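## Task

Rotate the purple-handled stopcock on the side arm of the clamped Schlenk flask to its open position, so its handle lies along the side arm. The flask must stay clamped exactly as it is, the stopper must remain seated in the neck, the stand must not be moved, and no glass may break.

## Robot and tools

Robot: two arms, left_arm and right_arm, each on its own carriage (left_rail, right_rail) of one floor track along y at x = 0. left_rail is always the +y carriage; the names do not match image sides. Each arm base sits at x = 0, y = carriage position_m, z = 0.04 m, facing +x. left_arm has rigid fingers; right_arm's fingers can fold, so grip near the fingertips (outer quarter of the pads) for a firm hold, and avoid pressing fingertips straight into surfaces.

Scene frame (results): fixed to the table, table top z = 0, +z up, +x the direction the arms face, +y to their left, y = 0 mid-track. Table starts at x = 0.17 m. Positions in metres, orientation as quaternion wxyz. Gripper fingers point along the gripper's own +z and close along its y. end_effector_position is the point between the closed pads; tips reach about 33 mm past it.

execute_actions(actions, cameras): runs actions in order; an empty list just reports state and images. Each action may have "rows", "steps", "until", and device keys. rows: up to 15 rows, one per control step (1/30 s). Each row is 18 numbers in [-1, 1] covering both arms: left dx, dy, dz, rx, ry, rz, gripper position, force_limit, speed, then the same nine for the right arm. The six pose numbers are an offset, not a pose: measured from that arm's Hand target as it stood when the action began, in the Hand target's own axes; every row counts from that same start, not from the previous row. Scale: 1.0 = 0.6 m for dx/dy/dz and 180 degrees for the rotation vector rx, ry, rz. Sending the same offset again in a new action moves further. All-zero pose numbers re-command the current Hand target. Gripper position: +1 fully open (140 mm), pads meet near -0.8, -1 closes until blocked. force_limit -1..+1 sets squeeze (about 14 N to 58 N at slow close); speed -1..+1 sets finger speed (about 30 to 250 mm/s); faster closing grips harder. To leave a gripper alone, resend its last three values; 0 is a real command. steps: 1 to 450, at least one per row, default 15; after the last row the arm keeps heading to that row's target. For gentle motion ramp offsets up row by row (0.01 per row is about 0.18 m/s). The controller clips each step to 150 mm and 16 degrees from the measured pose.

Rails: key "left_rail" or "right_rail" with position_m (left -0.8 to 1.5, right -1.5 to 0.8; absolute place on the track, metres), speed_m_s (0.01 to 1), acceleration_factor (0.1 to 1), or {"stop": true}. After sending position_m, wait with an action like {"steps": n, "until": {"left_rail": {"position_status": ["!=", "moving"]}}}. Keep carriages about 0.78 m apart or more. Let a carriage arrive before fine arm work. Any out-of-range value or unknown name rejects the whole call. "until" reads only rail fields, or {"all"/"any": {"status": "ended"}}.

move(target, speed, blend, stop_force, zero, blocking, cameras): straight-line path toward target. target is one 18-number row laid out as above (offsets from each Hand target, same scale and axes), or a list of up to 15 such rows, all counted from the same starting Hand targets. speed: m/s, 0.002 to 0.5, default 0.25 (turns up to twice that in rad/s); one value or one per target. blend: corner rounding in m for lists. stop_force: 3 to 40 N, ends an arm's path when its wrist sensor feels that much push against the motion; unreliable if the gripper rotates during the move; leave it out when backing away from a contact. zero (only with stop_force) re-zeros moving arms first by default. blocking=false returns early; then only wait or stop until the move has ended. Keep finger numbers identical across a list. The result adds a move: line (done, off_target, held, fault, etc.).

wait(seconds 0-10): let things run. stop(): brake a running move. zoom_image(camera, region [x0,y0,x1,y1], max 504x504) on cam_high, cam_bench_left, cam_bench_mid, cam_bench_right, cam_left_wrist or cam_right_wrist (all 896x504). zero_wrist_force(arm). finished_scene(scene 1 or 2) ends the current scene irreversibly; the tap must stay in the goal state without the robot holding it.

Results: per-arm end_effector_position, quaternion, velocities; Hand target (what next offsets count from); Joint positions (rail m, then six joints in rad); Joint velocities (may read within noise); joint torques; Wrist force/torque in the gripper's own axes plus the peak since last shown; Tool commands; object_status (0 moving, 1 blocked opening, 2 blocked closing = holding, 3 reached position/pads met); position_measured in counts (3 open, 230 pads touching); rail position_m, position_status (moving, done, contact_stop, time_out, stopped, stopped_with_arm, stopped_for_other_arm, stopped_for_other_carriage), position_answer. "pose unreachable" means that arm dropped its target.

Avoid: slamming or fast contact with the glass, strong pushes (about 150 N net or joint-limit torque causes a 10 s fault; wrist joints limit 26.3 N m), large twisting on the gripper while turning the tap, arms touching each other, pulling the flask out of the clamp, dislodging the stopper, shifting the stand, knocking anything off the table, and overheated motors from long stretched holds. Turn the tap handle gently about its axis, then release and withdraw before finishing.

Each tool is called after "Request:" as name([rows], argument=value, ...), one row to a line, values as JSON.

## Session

Scene 1 done. Now scene 2: look at its layout.

Request:
execute_actions(actions=[])

Scene clock: 0.00 s.
left_arm: end_effector_position=(+0.3456, +0.6984, +0.5800) position_measured=3 object_status=3 end_effector_quat_wxyz=(+0.000, +1.000, +0.000, +0.000) | right_arm: end_effector_position=(+0.3456, -1.3351, +0.5800) position_measured=3 object_status=3 end_effector_quat_wxyz=(+0.000, +1.000, +0.000, +0.000)
Joint positions: left_arm=[0.671 -0.316 -1.725 0.971 -0.816 -1.571 2.826] | right_arm=[-1.362 -0.316 -1.725 0.971 -0.816 -1.571 2.826]
Joint velocities: within noise
Joint torques (N m): no reading
Wrist force (N): no reading
Wrist torque (N m): no reading
Wrist force, peak (N): no reading
Hand target: left_arm +0.3456, +0.6984, +0.5800; +0.000, +1.000, +0.000, +0.000 | right_arm +0.3456, -1.3351, +0.5800; +0.000, +1.000, +0.000, +0.000
Tool commands: left_gripper/position=+1.0 left_gripper/force_limit=+1.0 left_gripper/speed=+1.0 right_gripper/position=+1.0 right_gripper/force_limit=+1.0 right_gripper/speed=+1.0
left_rail: position_m=0.671 position_status=done
right_rail: position_m=-1.362 position_status=done
camera_calibration:
cam_left_wrist: T_world_to_cam=[[-0.0265538, -0.998538, -0.0470784, 0.750006], [-0.954746, 0.0113767, 0.297206, 0.165161], [-0.296236, 0.0528398, -0.953652, 0.761451], [0, 0, 0, 1]] pos_world=[0.403171, 0.706795, 0.712382]
cam_right_wrist: T_world_to_cam=[[-0.031272, -0.999466, 0.0094295, -1.31715], [-0.949091, 0.0326518, 0.313305, 0.202106], [-0.313446, 0.000848234, -0.949606, 0.80498], [0, 0, 0, 1]] pos_world=[0.402945, -1.32372, 0.713512]

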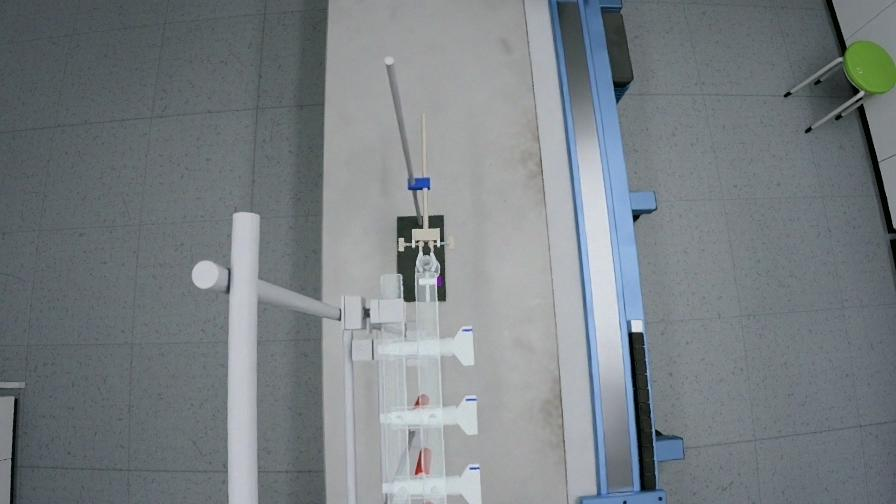

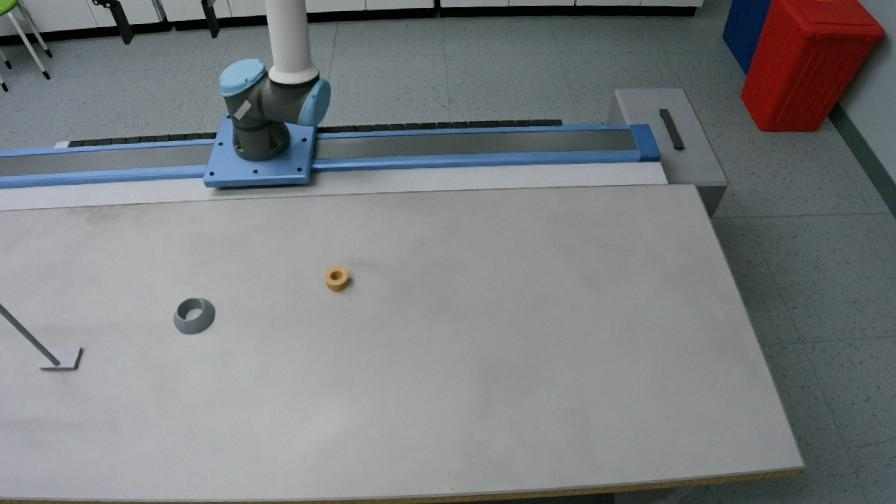

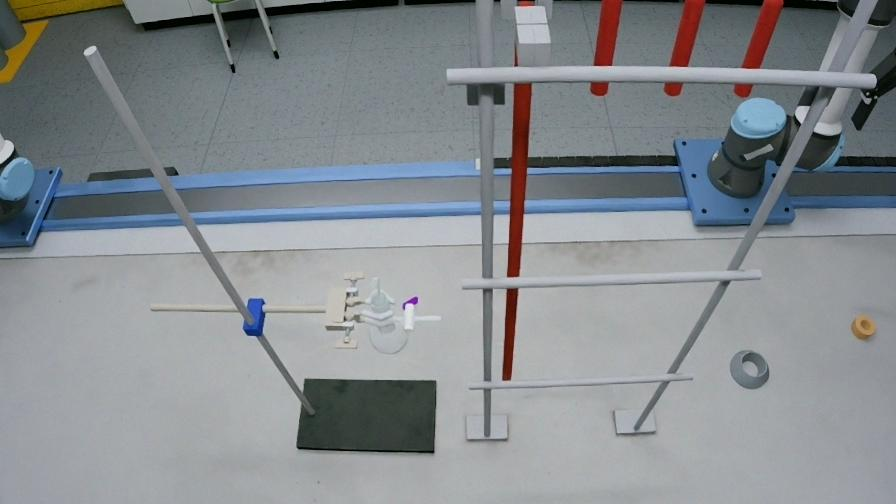

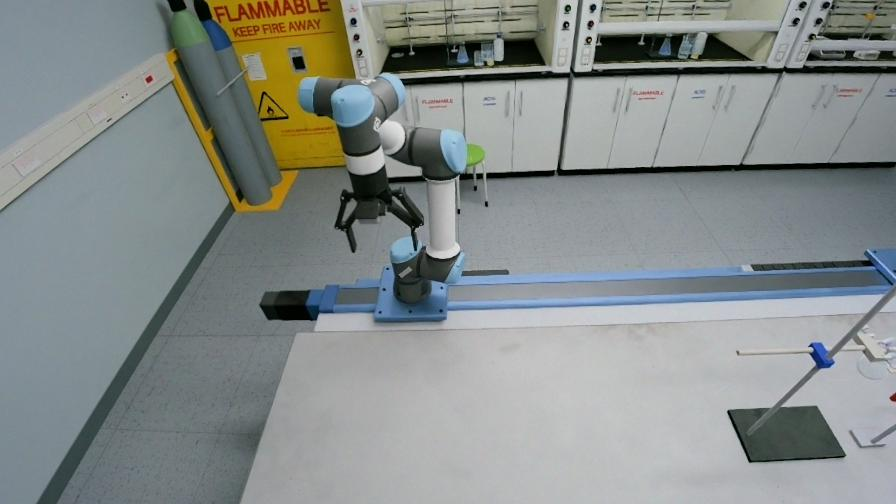

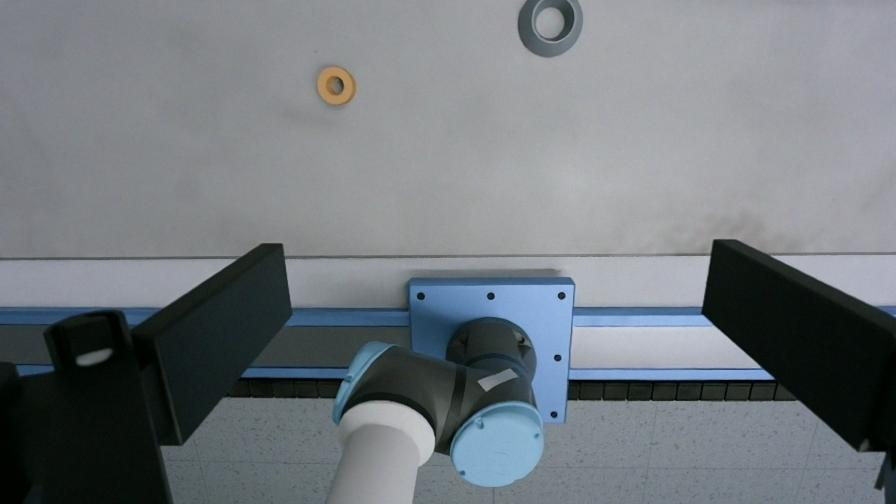

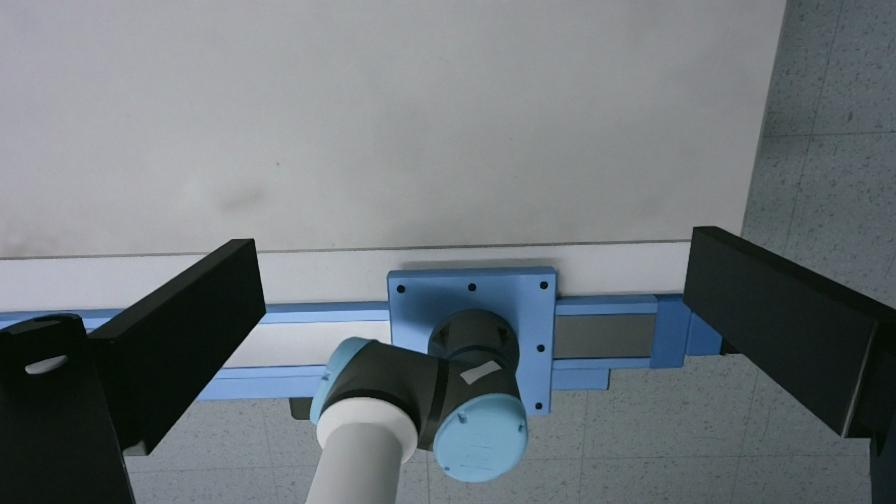

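Request:
zoom_image(camera="cam_bench_mid", region=[310, 250, 470, 370])

Request:
zoom_image(camera="cam_high", region=[380, 210, 480, 310])

Request:
zoom_image(camera="cam_bench_mid", region=[390, 285, 430, 315])

Request:
zoom_image(camera="cam_high", region=[415, 265, 455, 295])

Request:
zoom_image(camera="cam_bench_right", region=[776, 300, 896, 400])

Scaled by 3.150.

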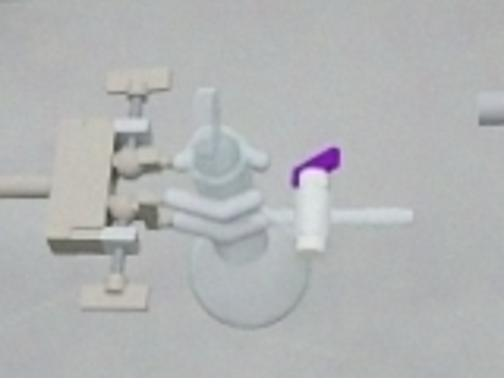

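Scaled by 5.040.

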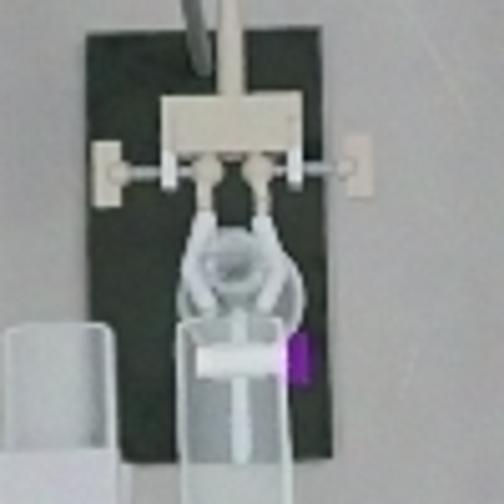

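Scaled by 12.600.

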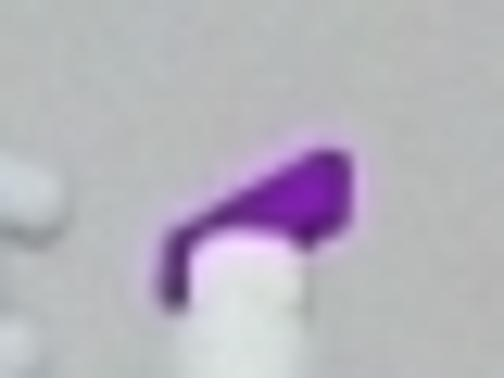

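Scaled by 12.600.

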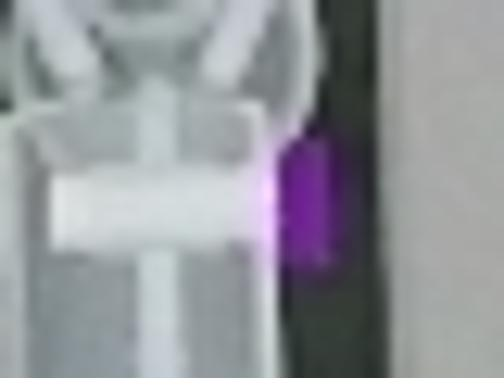

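Scaled by 4.200.

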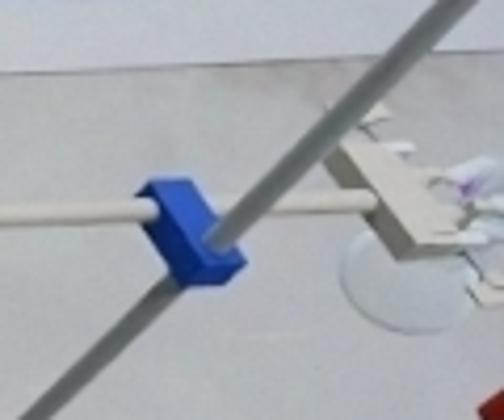

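Request:
move([
  [0.424, -0.2038, 0.1333, 0, 0.5, 0, -0.594, -1, -0.5, 0, 0, 0, 0, 0, 0, 1, 1, 1],
  [0.024, -0.4038, 0.34, -0.19542, 0.4718, -0.19542, -0.594, -1, -0.5, 0, 0, 0, 0, 0, 0, 1, 1, 1],
], speed=0.35, blend=0.05, cameras=["cam_bench_mid"])

Request:
execute_actions([
  {"left_rail": {"speed_m_s": 0.6, "acceleration_factor": 0.5, "position_m": -0.385}},
  {"steps": 200, "until": {"left_rail": {"position_status": ["!=", "moving"]}}},
], cameras=["cam_left_wrist", "cam_bench_mid", "cam_high"])

Scene clock: 15.80 s.
left_arm: end_effector_position=(+0.3600, +0.9406, +0.3760) position_measured=204 object_status=3 end_effector_quat_wxyz=(+0.271, +0.653, +0.271, +0.653) | right_arm: end_effector_position=(+0.3456, -1.3351, +0.5800) position_measured=3 object_status=3 end_effector_quat_wxyz=(+0.000, +1.000, +0.000, +0.000)
Joint positions: left_arm=[0.671 0.883 -1.436 2.524 -4.229 -2.454 2.356] | right_arm=[-1.362 -0.316 -1.725 0.971 -0.816 -1.571 2.826]
Joint velocities: within noise
Joint torques (N m): left_arm=[13.71 -8.67 -21.53 -3.95 -1.48 -1.69] | right_arm=[0.85 -12.53 -16.58 -3.77 0.24 0.19]
Wrist force (N): left_arm=[4.0 -0.9 4.1] | right_arm=[0.0 -0.2 -0.4]
Wrist torque (N m): left_arm=[-0.95 -0.13 -0.06] | right_arm=[-0.05 -0.01 0.00]
Wrist force, peak (N): left_arm=[4.4 -1.9 5.7] | right_arm=[0.1 -0.1 -0.7]
Hand target: left_arm +0.3600, +0.9406, +0.3760; +0.271, +0.653, +0.271, +0.653 | right_arm +0.3456, -1.3351, +0.5800; +0.000, +1.000, +0.000, +0.000
Off the commanded pose: left_arm 0.000 m, 0 deg | right_arm 0.000 m, 0 deg.
left_rail: position_m=0.671 position_status=done
right_rail: position_m=-1.362 position_status=done
move: done
Images, in order (width x height): cam_bench_mid 896x504.

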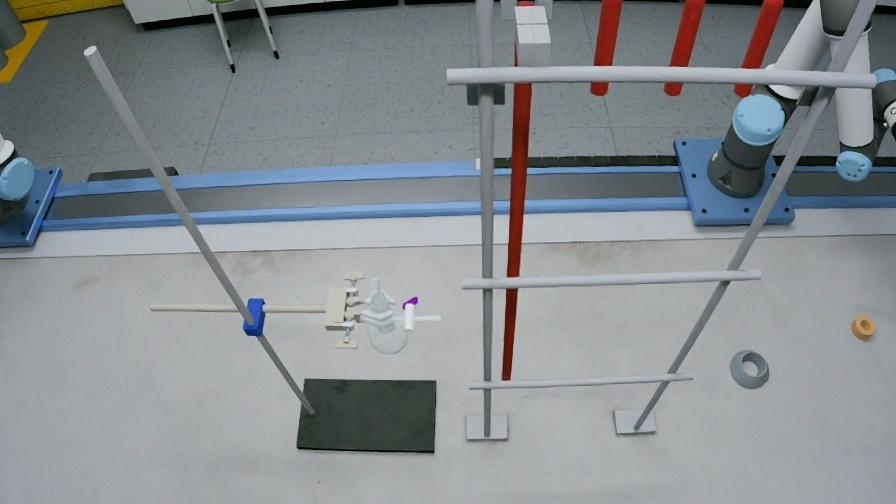

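Scene clock: 18.53 s.
left_arm: end_effector_position=(+0.3600, -0.1154, +0.3760) position_measured=204 object_status=3 end_effector_quat_wxyz=(+0.271, +0.653, +0.271, +0.653) end_effector_velocity=(+0.000, +0.000, -0.001) end_effector_angular_velocity=(-0.002, +0.001, +0.002) | right_arm: end_effector_position=(+0.3456, -1.3351, +0.5800) position_measured=3 object_status=3 end_effector_quat_wxyz=(+0.000, +1.000, +0.000, +0.000)
Joint positions: left_arm=[-0.385 0.883 -1.436 2.524 -4.229 -2.454 2.356] | right_arm=[-1.362 -0.316 -1.725 0.971 -0.816 -1.571 2.826]
Joint velocities: left_arm=[-0.001 0 0 0.001 0 0.001 -0.001] | right_arm=[within noise]
Joint torques (N m): left_arm=[10.75 -12.88 -6.67 -2.16 1.24 -1.61] | right_arm=[1.16 -13.26 -14.91 -3.7 0.12 0.18]
Wrist force (N): left_arm=[4.1 -0.8 4.1] | right_arm=[0.2 0.2 -0.6]
Wrist torque (N m): left_arm=[-0.94 -0.16 -0.04] | right_arm=[0.05 -0.05 0.00]
Wrist force, peak (N): left_arm=[5.5 -2.3 4.2] | right_arm=[0.2 -0.2 -0.6]
Hand target: left_arm +0.3600, -0.1154, +0.3760; +0.271, +0.653, +0.271, +0.653 | right_arm +0.3456, -1.3351, +0.5800; +0.000, +1.000, +0.000, +0.000
Tool commands: left_gripper/position=-0.594 left_gripper/force_limit=-1.0 left_gripper/speed=-0.5 right_gripper/position=+1.0 right_gripper/force_limit=+1.0 right_gripper/speed=+1.0
Off the commanded pose: left_arm 0.000 m, 0 deg | right_arm 0.000 m, 0 deg.
left_rail: position_m=-0.385 speed_m_s=0.60 position_status=done
right_rail: position_m=-1.362 position_status=done
camera_calibration:
cam_left_wrist: T_world_to_cam=[[0.0470573, -0.724873, 0.687274, -0.342843], [-0.297195, -0.667037, -0.683181, 0.302419], [0.953656, -0.172106, -0.246818, -0.12753], [0, 0, 0, 1]] pos_world=[0.227631, -0.0687418, 0.410757]
Images, in order (width x height): cam_high 896x504, cam_bench_mid 896x504, cam_left_wrist 896x504.

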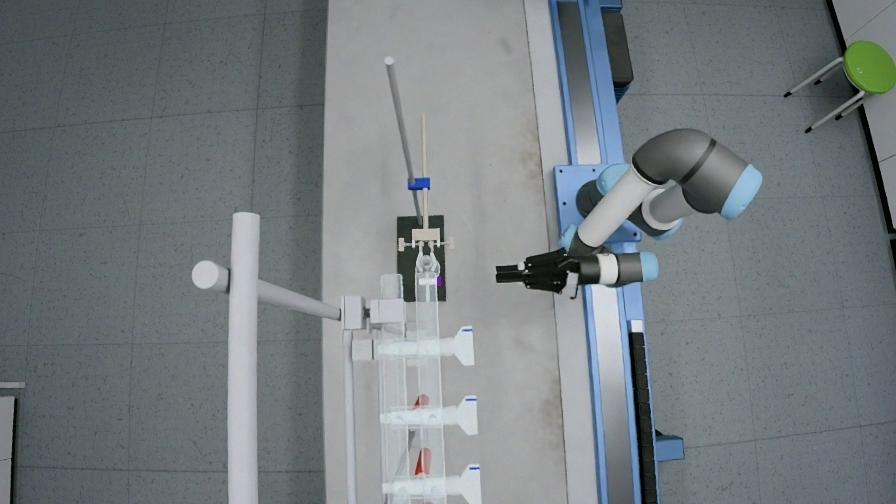

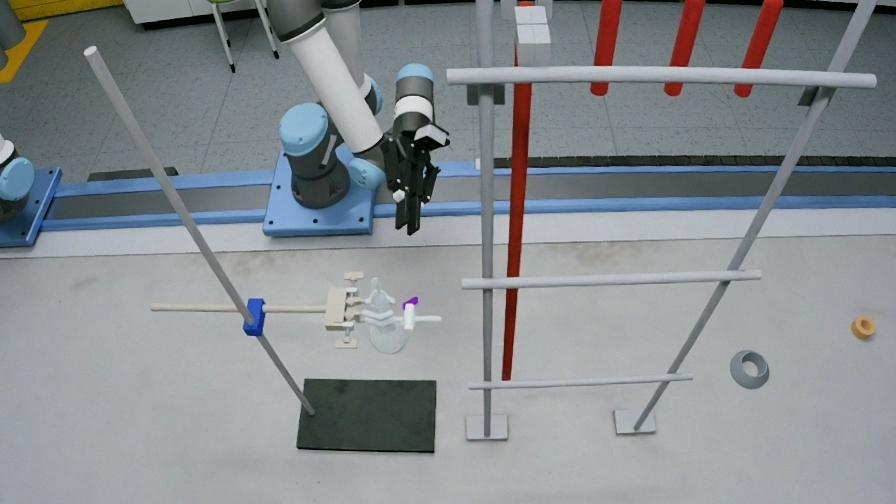

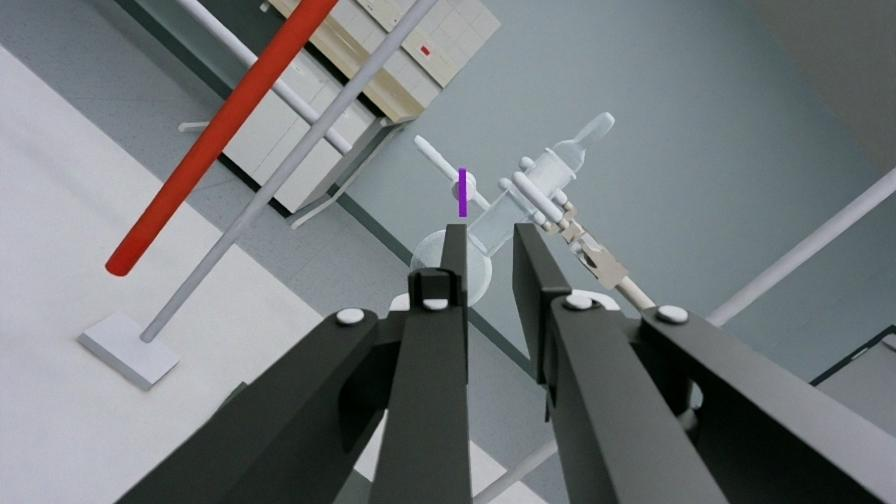

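Request:
zoom_image(camera="cam_left_wrist", region=[400, 120, 540, 260])

Request:
zoom_image(camera="cam_left_wrist", region=[440, 160, 485, 225])

Scaled by 3.600.

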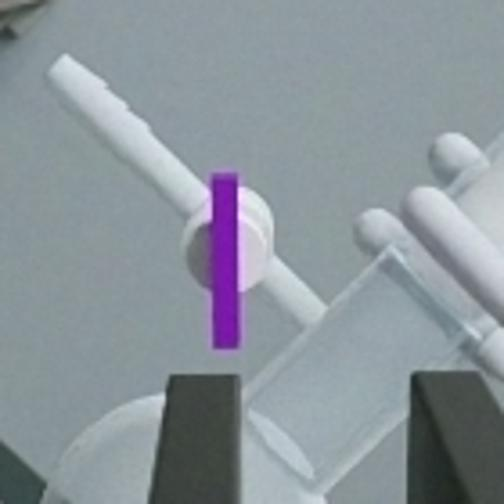

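Scaled by 7.754.

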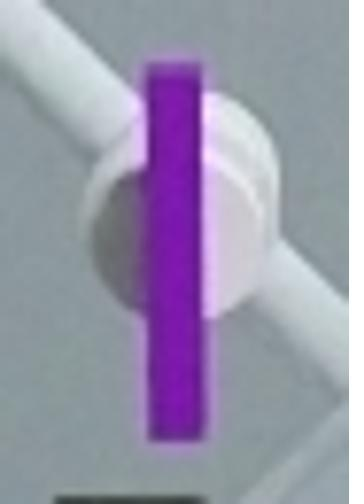

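Request:
move(target=[-0.0017, -0.0197, 0.1967, 0, 0, 0, -0.594, -1, -1, 0, 0, 0, 0, 0, 0, 1, 1, 1], speed=0.12, stop_force=10, cameras=["cam_left_wrist", "cam_high", "cam_bench_mid"])

Request:
zoom_image(camera="cam_left_wrist", region=[410, 160, 590, 310])

Request:
zoom_image(camera="cam_high", region=[415, 265, 475, 310])

Request:
zoom_image(camera="cam_bench_mid", region=[380, 270, 440, 315])

Scene clock: 25.10 s.
left_arm: end_effector_position=(+0.4780, -0.1078, +0.3669) position_measured=204 object_status=3 end_effector_quat_wxyz=(+0.271, +0.653, +0.271, +0.653) | right_arm: end_effector_position=(+0.3456, -1.3351, +0.5800) position_measured=3 object_status=3 end_effector_quat_wxyz=(+0.000, +1.000, +0.000, +0.000)
Joint positions: left_arm=[-0.385 0.604 -1.309 2.389 -4.221 -2.175 2.356] | right_arm=[-1.362 -0.316 -1.725 0.971 -0.816 -1.571 2.826]
Joint velocities: within noise
Joint torques (N m): left_arm=[-14.56 -15.68 -22.05 -0.37 1.38 -1.69] | right_arm=[0.78 -13.49 -15.28 -3.62 0.12 0.25]
Wrist force (N): left_arm=[3.9 -1.2 4.1] | right_arm=[-0.2 0.1 -0.2]
Wrist torque (N m): left_arm=[-1.01 -0.13 -0.05] | right_arm=[0.03 0.03 0.01]
Wrist force, peak (N): left_arm=[4.0 -1.0 5.0] | right_arm=[0.0 0.0 -0.7]
Hand target: left_arm +0.4780, -0.1078, +0.3669; +0.271, +0.653, +0.271, +0.653 | right_arm +0.3456, -1.3351, +0.5800; +0.000, +1.000, +0.000, +0.000
Off the commanded pose: left_arm 0.000 m, 0 deg | right_arm 0.000 m, 0 deg.
left_rail: position_m=-0.385 speed_m_s=0.60 position_status=done
right_rail: position_m=-1.362 position_status=done
move: done
camera_calibration:
cam_left_wrist: T_world_to_cam=[[0.0470762, -0.72486, 0.687286, -0.336676], [-0.297196, -0.667053, -0.683165, 0.336332], [0.953655, -0.172098, -0.246828, -0.241015], [0, 0, 0, 1]] pos_world=[0.345651, -0.06117, 0.401674]
Images, in order (width x height): cam_high 896x504, cam_bench_mid 896x504, cam_left_wrist 896x504.

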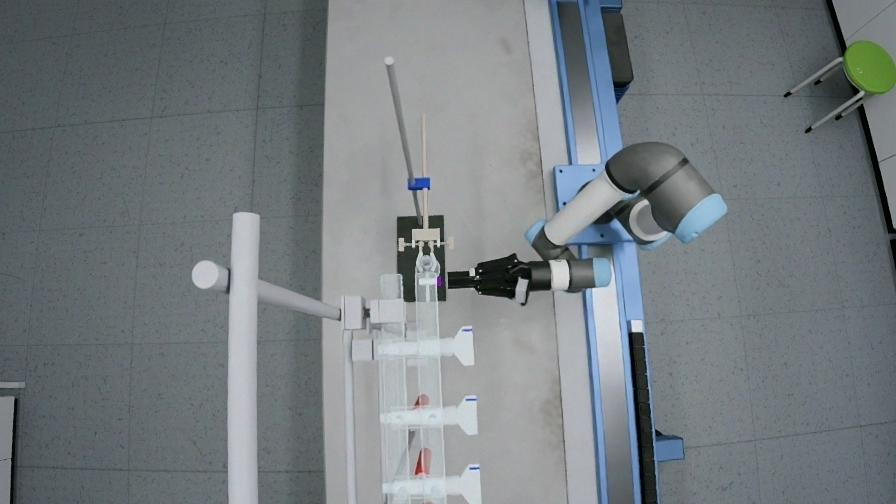

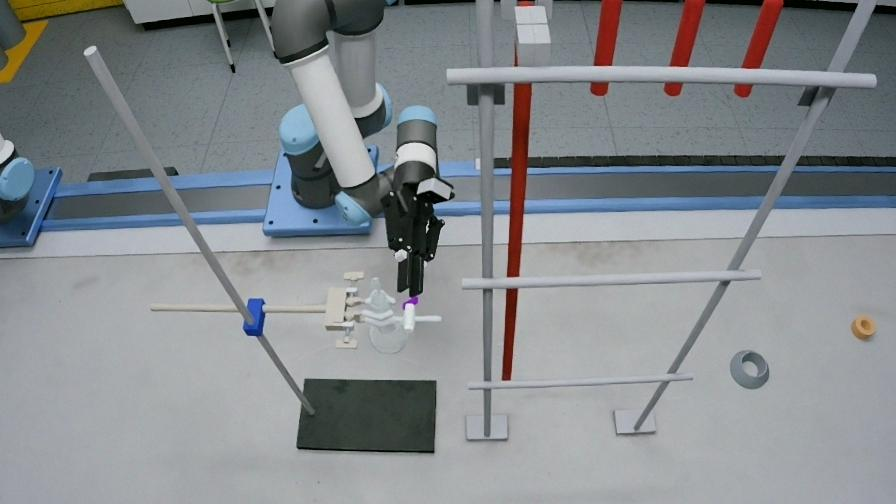

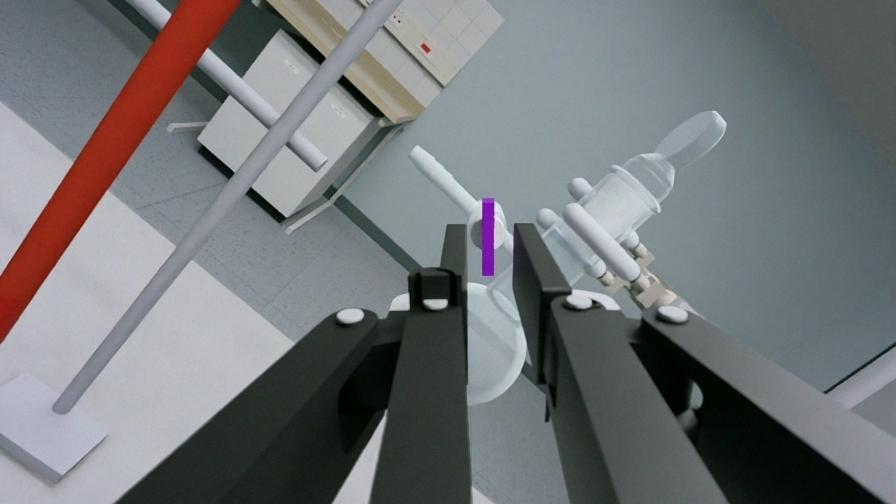

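Scaled by 2.800.

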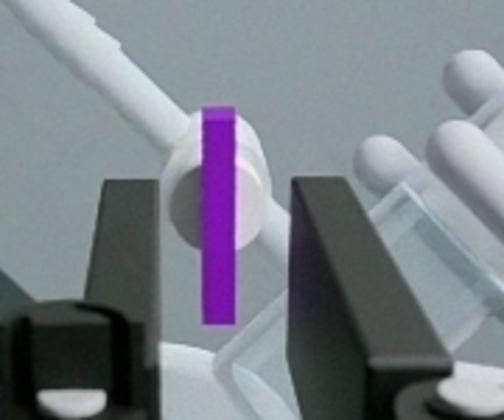

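Scaled by 8.400.

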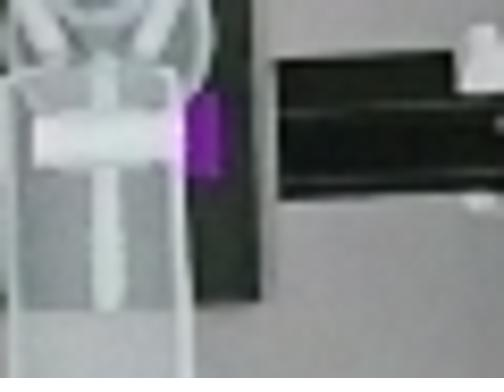

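Scaled by 8.400.

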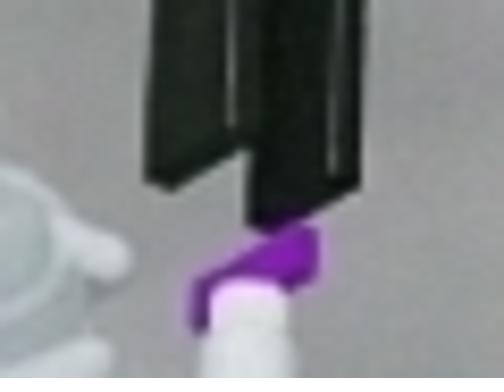

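Request:
move(target=[0.0013, 0, 0.0392, 0, 0, 0, -0.594, -1, -1, 0, 0, 0, 0, 0, 0, 1, 1, 1], speed=0.03, stop_force=5, cameras=["cam_left_wrist", "cam_high", "cam_bench_mid"])

Request:
zoom_image(camera="cam_left_wrist", region=[410, 180, 590, 330])

Request:
zoom_image(camera="cam_high", region=[415, 265, 455, 295])

Request:
zoom_image(camera="cam_bench_mid", region=[390, 285, 430, 315])

Scene clock: 32.57 s.
left_arm: end_effector_position=(+0.5015, -0.1073, +0.3675) position_measured=204 object_status=3 end_effector_quat_wxyz=(+0.271, +0.653, +0.271, +0.653) | right_arm: end_effector_position=(+0.3456, -1.3351, +0.5800) position_measured=3 object_status=3 end_effector_quat_wxyz=(+0.000, +1.000, +0.000, +0.000)
Joint positions: left_arm=[-0.385 0.563 -1.288 2.351 -4.205 -2.134 2.356] | right_arm=[-1.362 -0.316 -1.725 0.971 -0.816 -1.571 2.826]
Joint velocities: within noise
Joint torques (N m): left_arm=[-14.45 -17.4 -22.93 -0.35 1.46 -1.38] | right_arm=[1.06 -12.84 -14.78 -3.62 0.13 0.33]
Wrist force (N): left_arm=[4.1 -1.2 3.9] | right_arm=[0.0 -0.1 0.3]
Wrist torque (N m): left_arm=[-1.02 -0.18 -0.05] | right_arm=[-0.02 0.00 0.00]
Wrist force, peak (N): left_arm=[4.3 -1.3 4.0] | right_arm=[0.1 0.1 -0.6]
Hand target: left_arm +0.5015, -0.1073, +0.3675; +0.271, +0.653, +0.271, +0.653 | right_arm +0.3456, -1.3351, +0.5800; +0.000, +1.000, +0.000, +0.000
Off the commanded pose: left_arm 0.000 m, 0 deg | right_arm 0.000 m, 0 deg.
left_rail: position_m=-0.385 speed_m_s=0.60 position_status=done
right_rail: position_m=-1.362 position_status=done
move: done
camera_calibration:
cam_left_wrist: T_world_to_cam=[[0.0470754, -0.724858, 0.687288, -0.337764], [-0.297195, -0.667056, -0.683163, 0.344066], [0.953656, -0.172099, -0.246826, -0.263214], [0, 0, 0, 1]] pos_world=[0.369171, -0.0606183, 0.402226]
Images, in order (width x height): cam_high 896x504, cam_bench_mid 896x504, cam_left_wrist 896x504.

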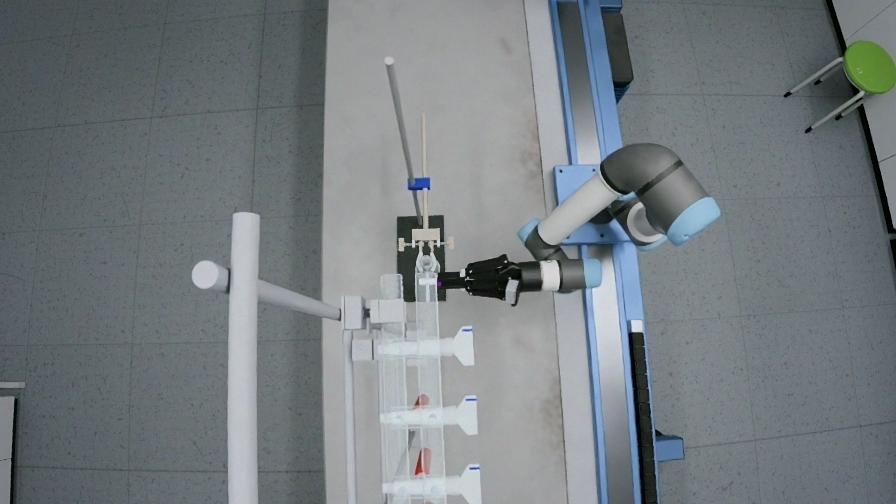

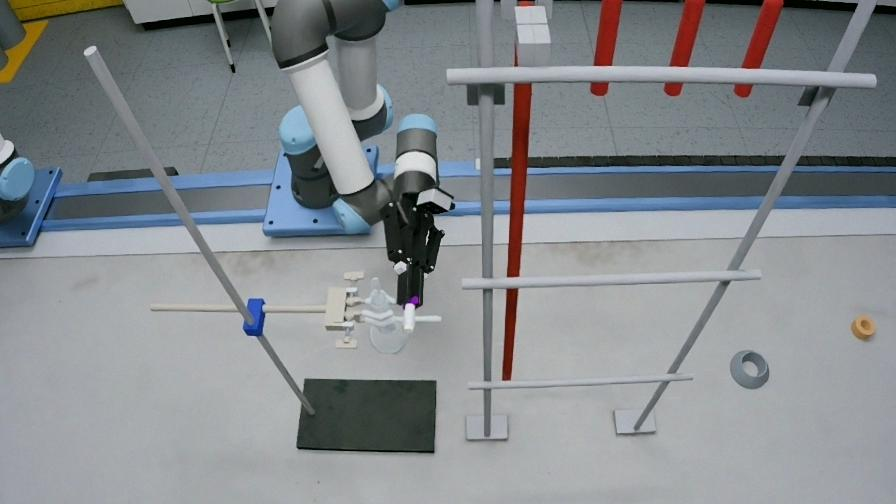

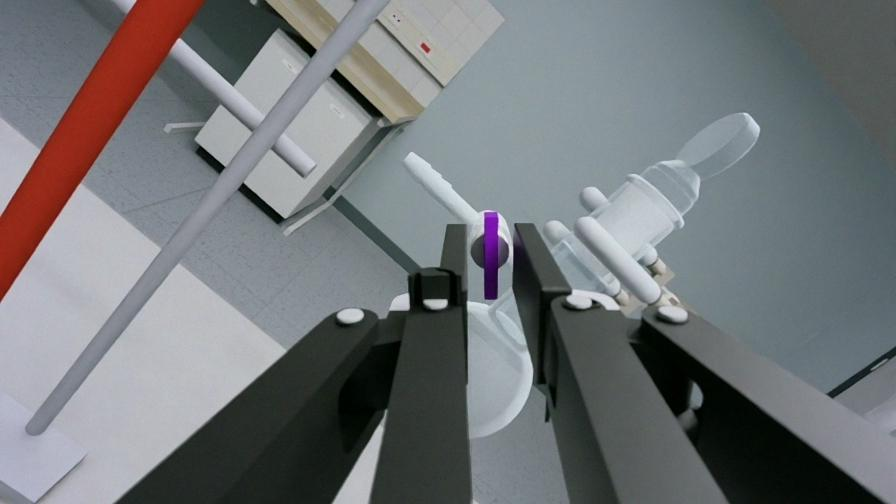

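Scaled by 2.800.

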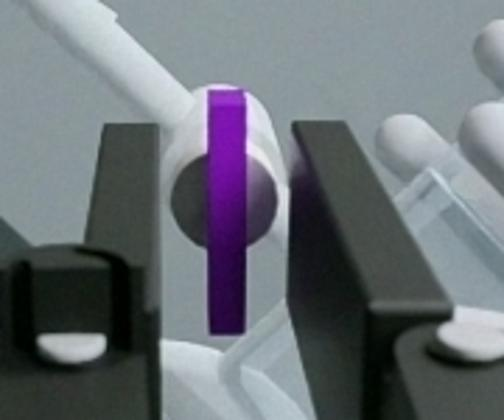

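Scaled by 12.600.

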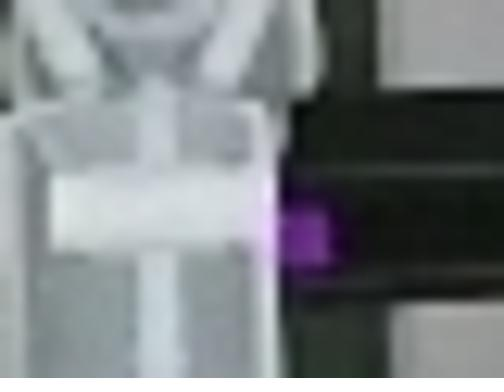

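Scaled by 12.600.

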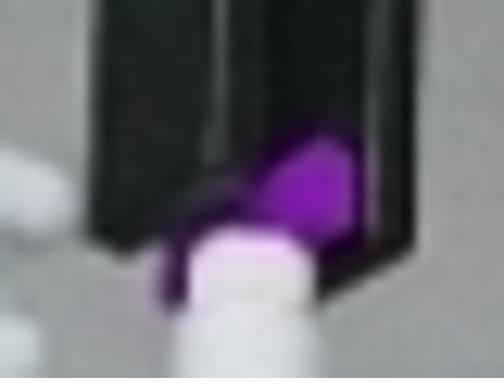

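Request:
move([
  [0.002, 0, 0.0005, 0, 0, 0, -0.594, -1, -1, 0, 0, 0, 0, 0, 0, 1, 1, 1],
  [0.002, 0, 0.0005, 0, 0, 0, -1, -1, -1, 0, 0, 0, 0, 0, 0, 1, 1, 1],
], speed=0.01, cameras=["cam_left_wrist"])

Request:
zoom_image(camera="cam_left_wrist", region=[440, 195, 545, 315])

Scene clock: 36.00 s.
left_arm: end_effector_position=(+0.5018, -0.1065, +0.3683) position_measured=223 object_status=0 end_effector_quat_wxyz=(+0.271, +0.653, +0.271, +0.653) | right_arm: end_effector_position=(+0.3456, -1.3351, +0.5800) position_measured=3 object_status=3 end_effector_quat_wxyz=(+0.000, +1.000, +0.000, +0.000)
Joint positions: left_arm=[-0.385 0.565 -1.289 2.348 -4.201 -2.135 2.356] | right_arm=[-1.362 -0.316 -1.725 0.971 -0.816 -1.571 2.826]
Joint velocities: within noise
Joint torques (N m): left_arm=[12.57 -34.41 -21.27 -0.4 -0.46 -0.82] | right_arm=[1.16 -13.68 -14.88 -3.63 0.23 0.19]
Wrist force (N): left_arm=[4.5 0.0 3.6] | right_arm=[0.0 -0.2 -0.2]
Wrist torque (N m): left_arm=[-1.09 -0.14 -0.11] | right_arm=[-0.03 -0.01 0.00]
Wrist force, peak (N): left_arm=[4.8 0.3 3.9] | right_arm=[-0.1 0.2 -0.6]
Hand target: left_arm +0.5018, -0.1064, +0.3683; +0.271, +0.653, +0.271, +0.653 | right_arm +0.3456, -1.3351, +0.5800; +0.000, +1.000, +0.000, +0.000
Off the commanded pose: left_arm 0.000 m, 0 deg | right_arm 0.000 m, 0 deg.
left_rail: position_m=-0.385 speed_m_s=0.60 position_status=done
right_rail: position_m=-1.362 position_status=done
move: done
camera_calibration:
cam_left_wrist: T_world_to_cam=[[0.0470431, -0.724864, 0.687284, -0.337741], [-0.297211, -0.667041, -0.683171, 0.34531], [0.953652, -0.17213, -0.246818, -0.263147], [0, 0, 0, 1]] pos_world=[0.369469, -0.0597763, 0.40308]
Images, in order (width x height): cam_left_wrist 896x504.

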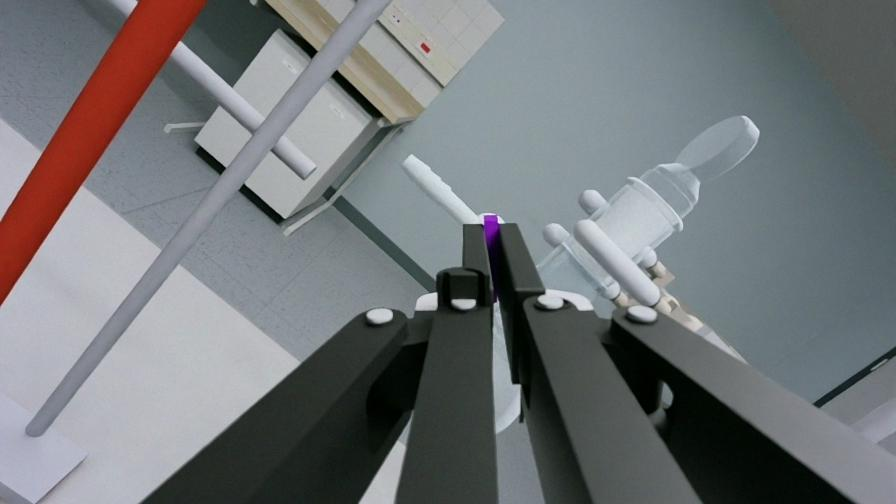

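Scaled by 4.200.

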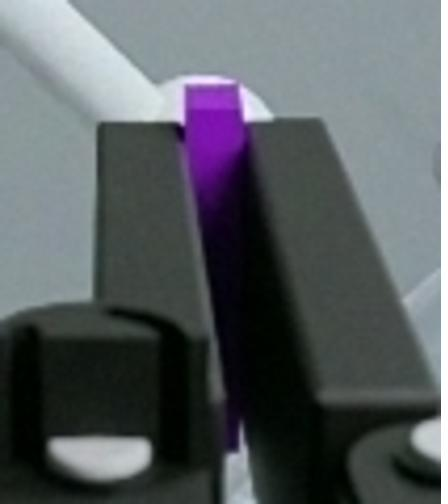

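Request:
move(target=[0, 0, 0, 0, 0, -0.1, -1, -1, -1, 0, 0, 0, 0, 0, 0, 1, 1, 1], speed=0.08, cameras=["cam_left_wrist"])

Scene clock: 39.10 s.
left_arm: end_effector_position=(+0.5018, -0.1064, +0.3684) position_measured=223 object_status=2 end_effector_quat_wxyz=(+0.369, +0.603, +0.369, +0.603) | right_arm: end_effector_position=(+0.3456, -1.3351, +0.5800) position_measured=3 object_status=3 end_effector_quat_wxyz=(+0.000, +1.000, +0.000, +0.000)
Joint positions: left_arm=[-0.385 0.565 -1.289 2.348 -4.201 -2.135 2.042] | right_arm=[-1.362 -0.316 -1.725 0.971 -0.816 -1.571 2.826]
Joint velocities: within noise
Joint torques (N m): left_arm=[8.2 -18.01 -6.24 -4.41 1.78 -1.78] | right_arm=[2.03 -13.27 -15.19 -3.73 0 0.35]
Wrist force (N): left_arm=[1.8 0.1 3.8] | right_arm=[0.2 0.1 -0.4]
Wrist torque (N m): left_arm=[-1.02 -0.21 -0.15] | right_arm=[0.02 -0.05 0.00]
Wrist force, peak (N): left_arm=[5.0 0.3 3.9] | right_arm=[-0.1 0.2 -0.7]
Hand target: left_arm +0.5018, -0.1064, +0.3683; +0.369, +0.603, +0.369, +0.603 | right_arm +0.3456, -1.3351, +0.5800; +0.000, +1.000, +0.000, +0.000
Off the commanded pose: left_arm 0.000 m, 0 deg | right_arm 0.000 m, 0 deg.
left_rail: position_m=-0.385 speed_m_s=0.60 position_status=done
right_rail: position_m=-1.362 position_status=done
move: done
camera_calibration:
cam_left_wrist: T_world_to_cam=[[0.0470296, -0.477256, 0.877505, -0.381481], [-0.297172, -0.845386, -0.44386, 0.238174], [0.953665, -0.239896, -0.181585, -0.294369], [0, 0, 0, 1]] pos_world=[0.369449, -0.0513331, 0.387014]
Images, in order (width x height): cam_left_wrist 896x504.

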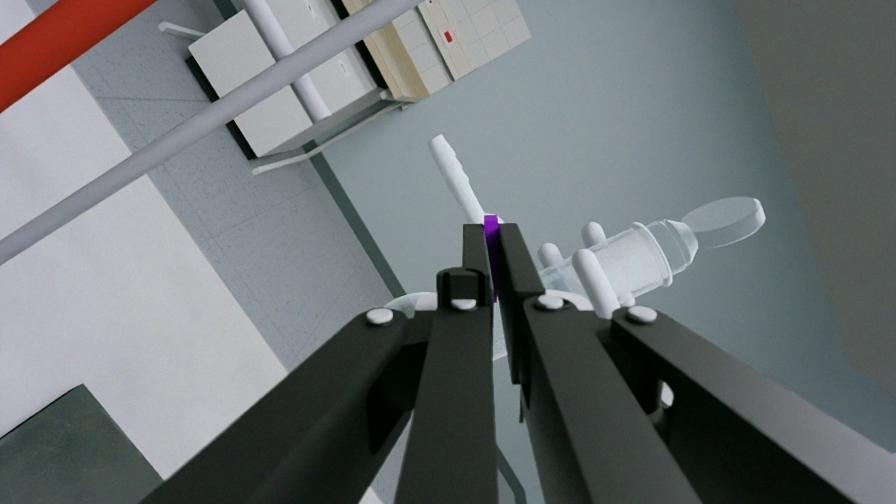

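Request:
execute_actions(actions=[], cameras=["cam_left_wrist"])

Scene clock: 39.93 s.
left_arm: end_effector_position=(+0.5018, -0.1064, +0.3683) position_measured=223 object_status=2 end_effector_quat_wxyz=(+0.369, +0.603, +0.369, +0.603) | right_arm: end_effector_position=(+0.3456, -1.3351, +0.5800) position_measured=3 object_status=3 end_effector_quat_wxyz=(+0.000, +1.000, +0.000, +0.000)
Joint positions: left_arm=[-0.385 0.565 -1.289 2.348 -4.201 -2.135 2.042] | right_arm=[-1.362 -0.316 -1.725 0.971 -0.816 -1.571 2.826]
Joint velocities: within noise
Joint torques (N m): left_arm=[7.1 -17.42 -10.18 -3.95 1.8 -1.82] | right_arm=[1.44 -14.44 -15.48 -3.6 0.22 0.21]
Wrist force (N): left_arm=[1.9 0.3 3.8] | right_arm=[0.1 0.3 -0.2]
Wrist torque (N m): left_arm=[-1.06 -0.19 -0.15] | right_arm=[0.07 -0.03 0.00]
Wrist force, peak (N): left_arm=[2.1 0.4 3.9] | right_arm=[-0.1 0.3 -0.4]
Hand target: left_arm +0.5018, -0.1064, +0.3683; +0.369, +0.603, +0.369, +0.603 | right_arm +0.3456, -1.3351, +0.5800; +0.000, +1.000, +0.000, +0.000
Tool commands: left_gripper/position=-1.0 left_gripper/force_limit=-1.0 left_gripper/speed=-1.0 right_gripper/position=+1.0 right_gripper/force_limit=+1.0 right_gripper/speed=+1.0
Off the commanded pose: left_arm 0.000 m, 0 deg | right_arm 0.000 m, 0 deg.
left_rail: position_m=-0.385 speed_m_s=0.60 position_status=done
right_rail: position_m=-1.362 position_status=done
camera_calibration:
cam_left_wrist: T_world_to_cam=[[0.0470898, -0.476999, 0.877642, -0.381477], [-0.297202, -0.845516, -0.443592, 0.238061], [0.953653, -0.239948, -0.18158, -0.294393], [0, 0, 0, 1]] pos_world=[0.369464, -0.0513188, 0.386947]
Images, in order (width x height): cam_left_wrist 896x504.

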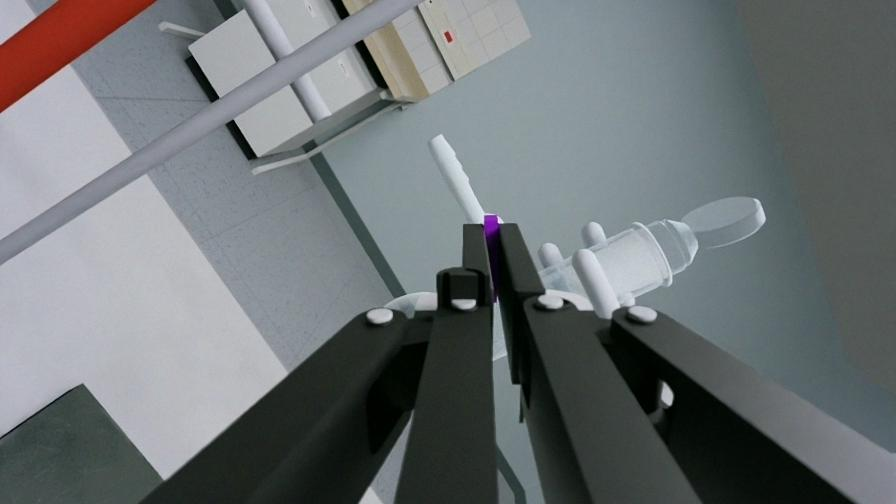

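Request:
move(target=[0,0,0,0,0,-0.1389,-1,-1,-1,0,0,0,0,0,0,1,1,1], speed=0.08, cameras=["cam_left_wrist", "cam_bench_mid"])

Scene clock: 44.63 s.
left_arm: end_effector_position=(+0.5018, -0.1064, +0.3684) position_measured=223 object_status=2 end_effector_quat_wxyz=(+0.491, +0.509, +0.491, +0.509) | right_arm: end_effector_position=(+0.3456, -1.3351, +0.5800) position_measured=3 object_status=3 end_effector_quat_wxyz=(+0.000, +1.000, +0.000, +0.000)
Joint positions: left_arm=[-0.385 0.565 -1.289 2.348 -4.201 -2.135 1.606] | right_arm=[-1.362 -0.316 -1.725 0.971 -0.816 -1.571 2.826]
Joint velocities: within noise
Joint torques (N m): left_arm=[1.29 -18.35 -11.8 -4.44 0.66 -1.75] | right_arm=[2.5 -13.94 -15.93 -3.52 0.17 0.19]
Wrist force (N): left_arm=[0.3 -0.1 3.5] | right_arm=[0.0 0.0 -0.3]
Wrist torque (N m): left_arm=[-0.93 -0.04 -0.38] | right_arm=[0.01 -0.01 0.00]
Wrist force, peak (N): left_arm=[2.0 0.4 3.9] | right_arm=[0.2 0.0 -0.6]
Hand target: left_arm +0.5018, -0.1064, +0.3683; +0.491, +0.509, +0.491, +0.509 | right_arm +0.3456, -1.3351, +0.5800; +0.000, +1.000, +0.000, +0.000
Off the commanded pose: left_arm 0.000 m, 0 deg | right_arm 0.000 m, 0 deg.
left_rail: position_m=-0.385 speed_m_s=0.60 position_status=done
right_rail: position_m=-1.362 position_status=done
move: done
camera_calibration:
cam_left_wrist: T_world_to_cam=[[0.047021, -0.0616554, 0.996989, -0.381246], [-0.297197, -0.953757, -0.0449652, 0.0797043], [0.953658, -0.294188, -0.0631704, -0.343769], [0, 0, 0, 1]] pos_world=[0.369452, -0.0486199, 0.361966]
Images, in order (width x height): cam_bench_mid 896x504, cam_left_wrist 896x504.

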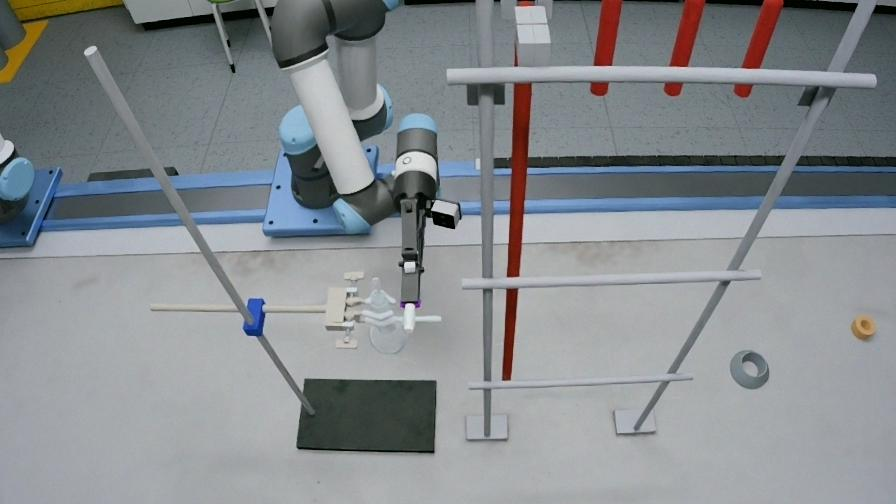

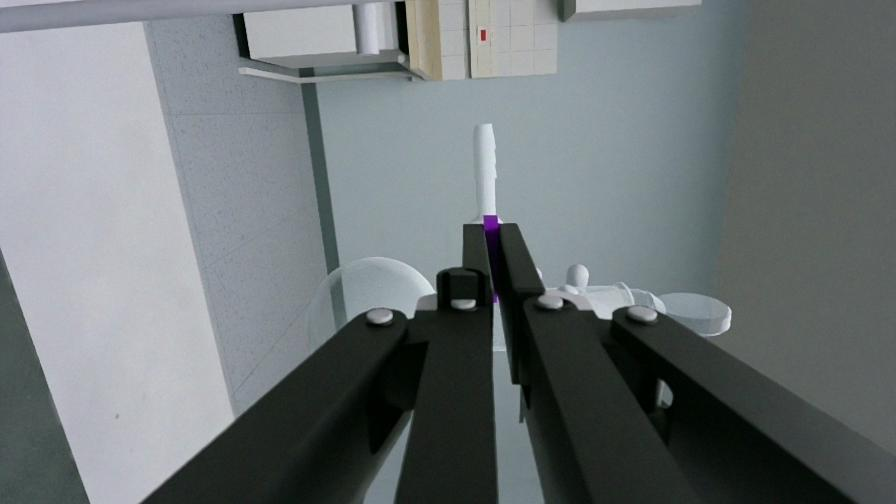

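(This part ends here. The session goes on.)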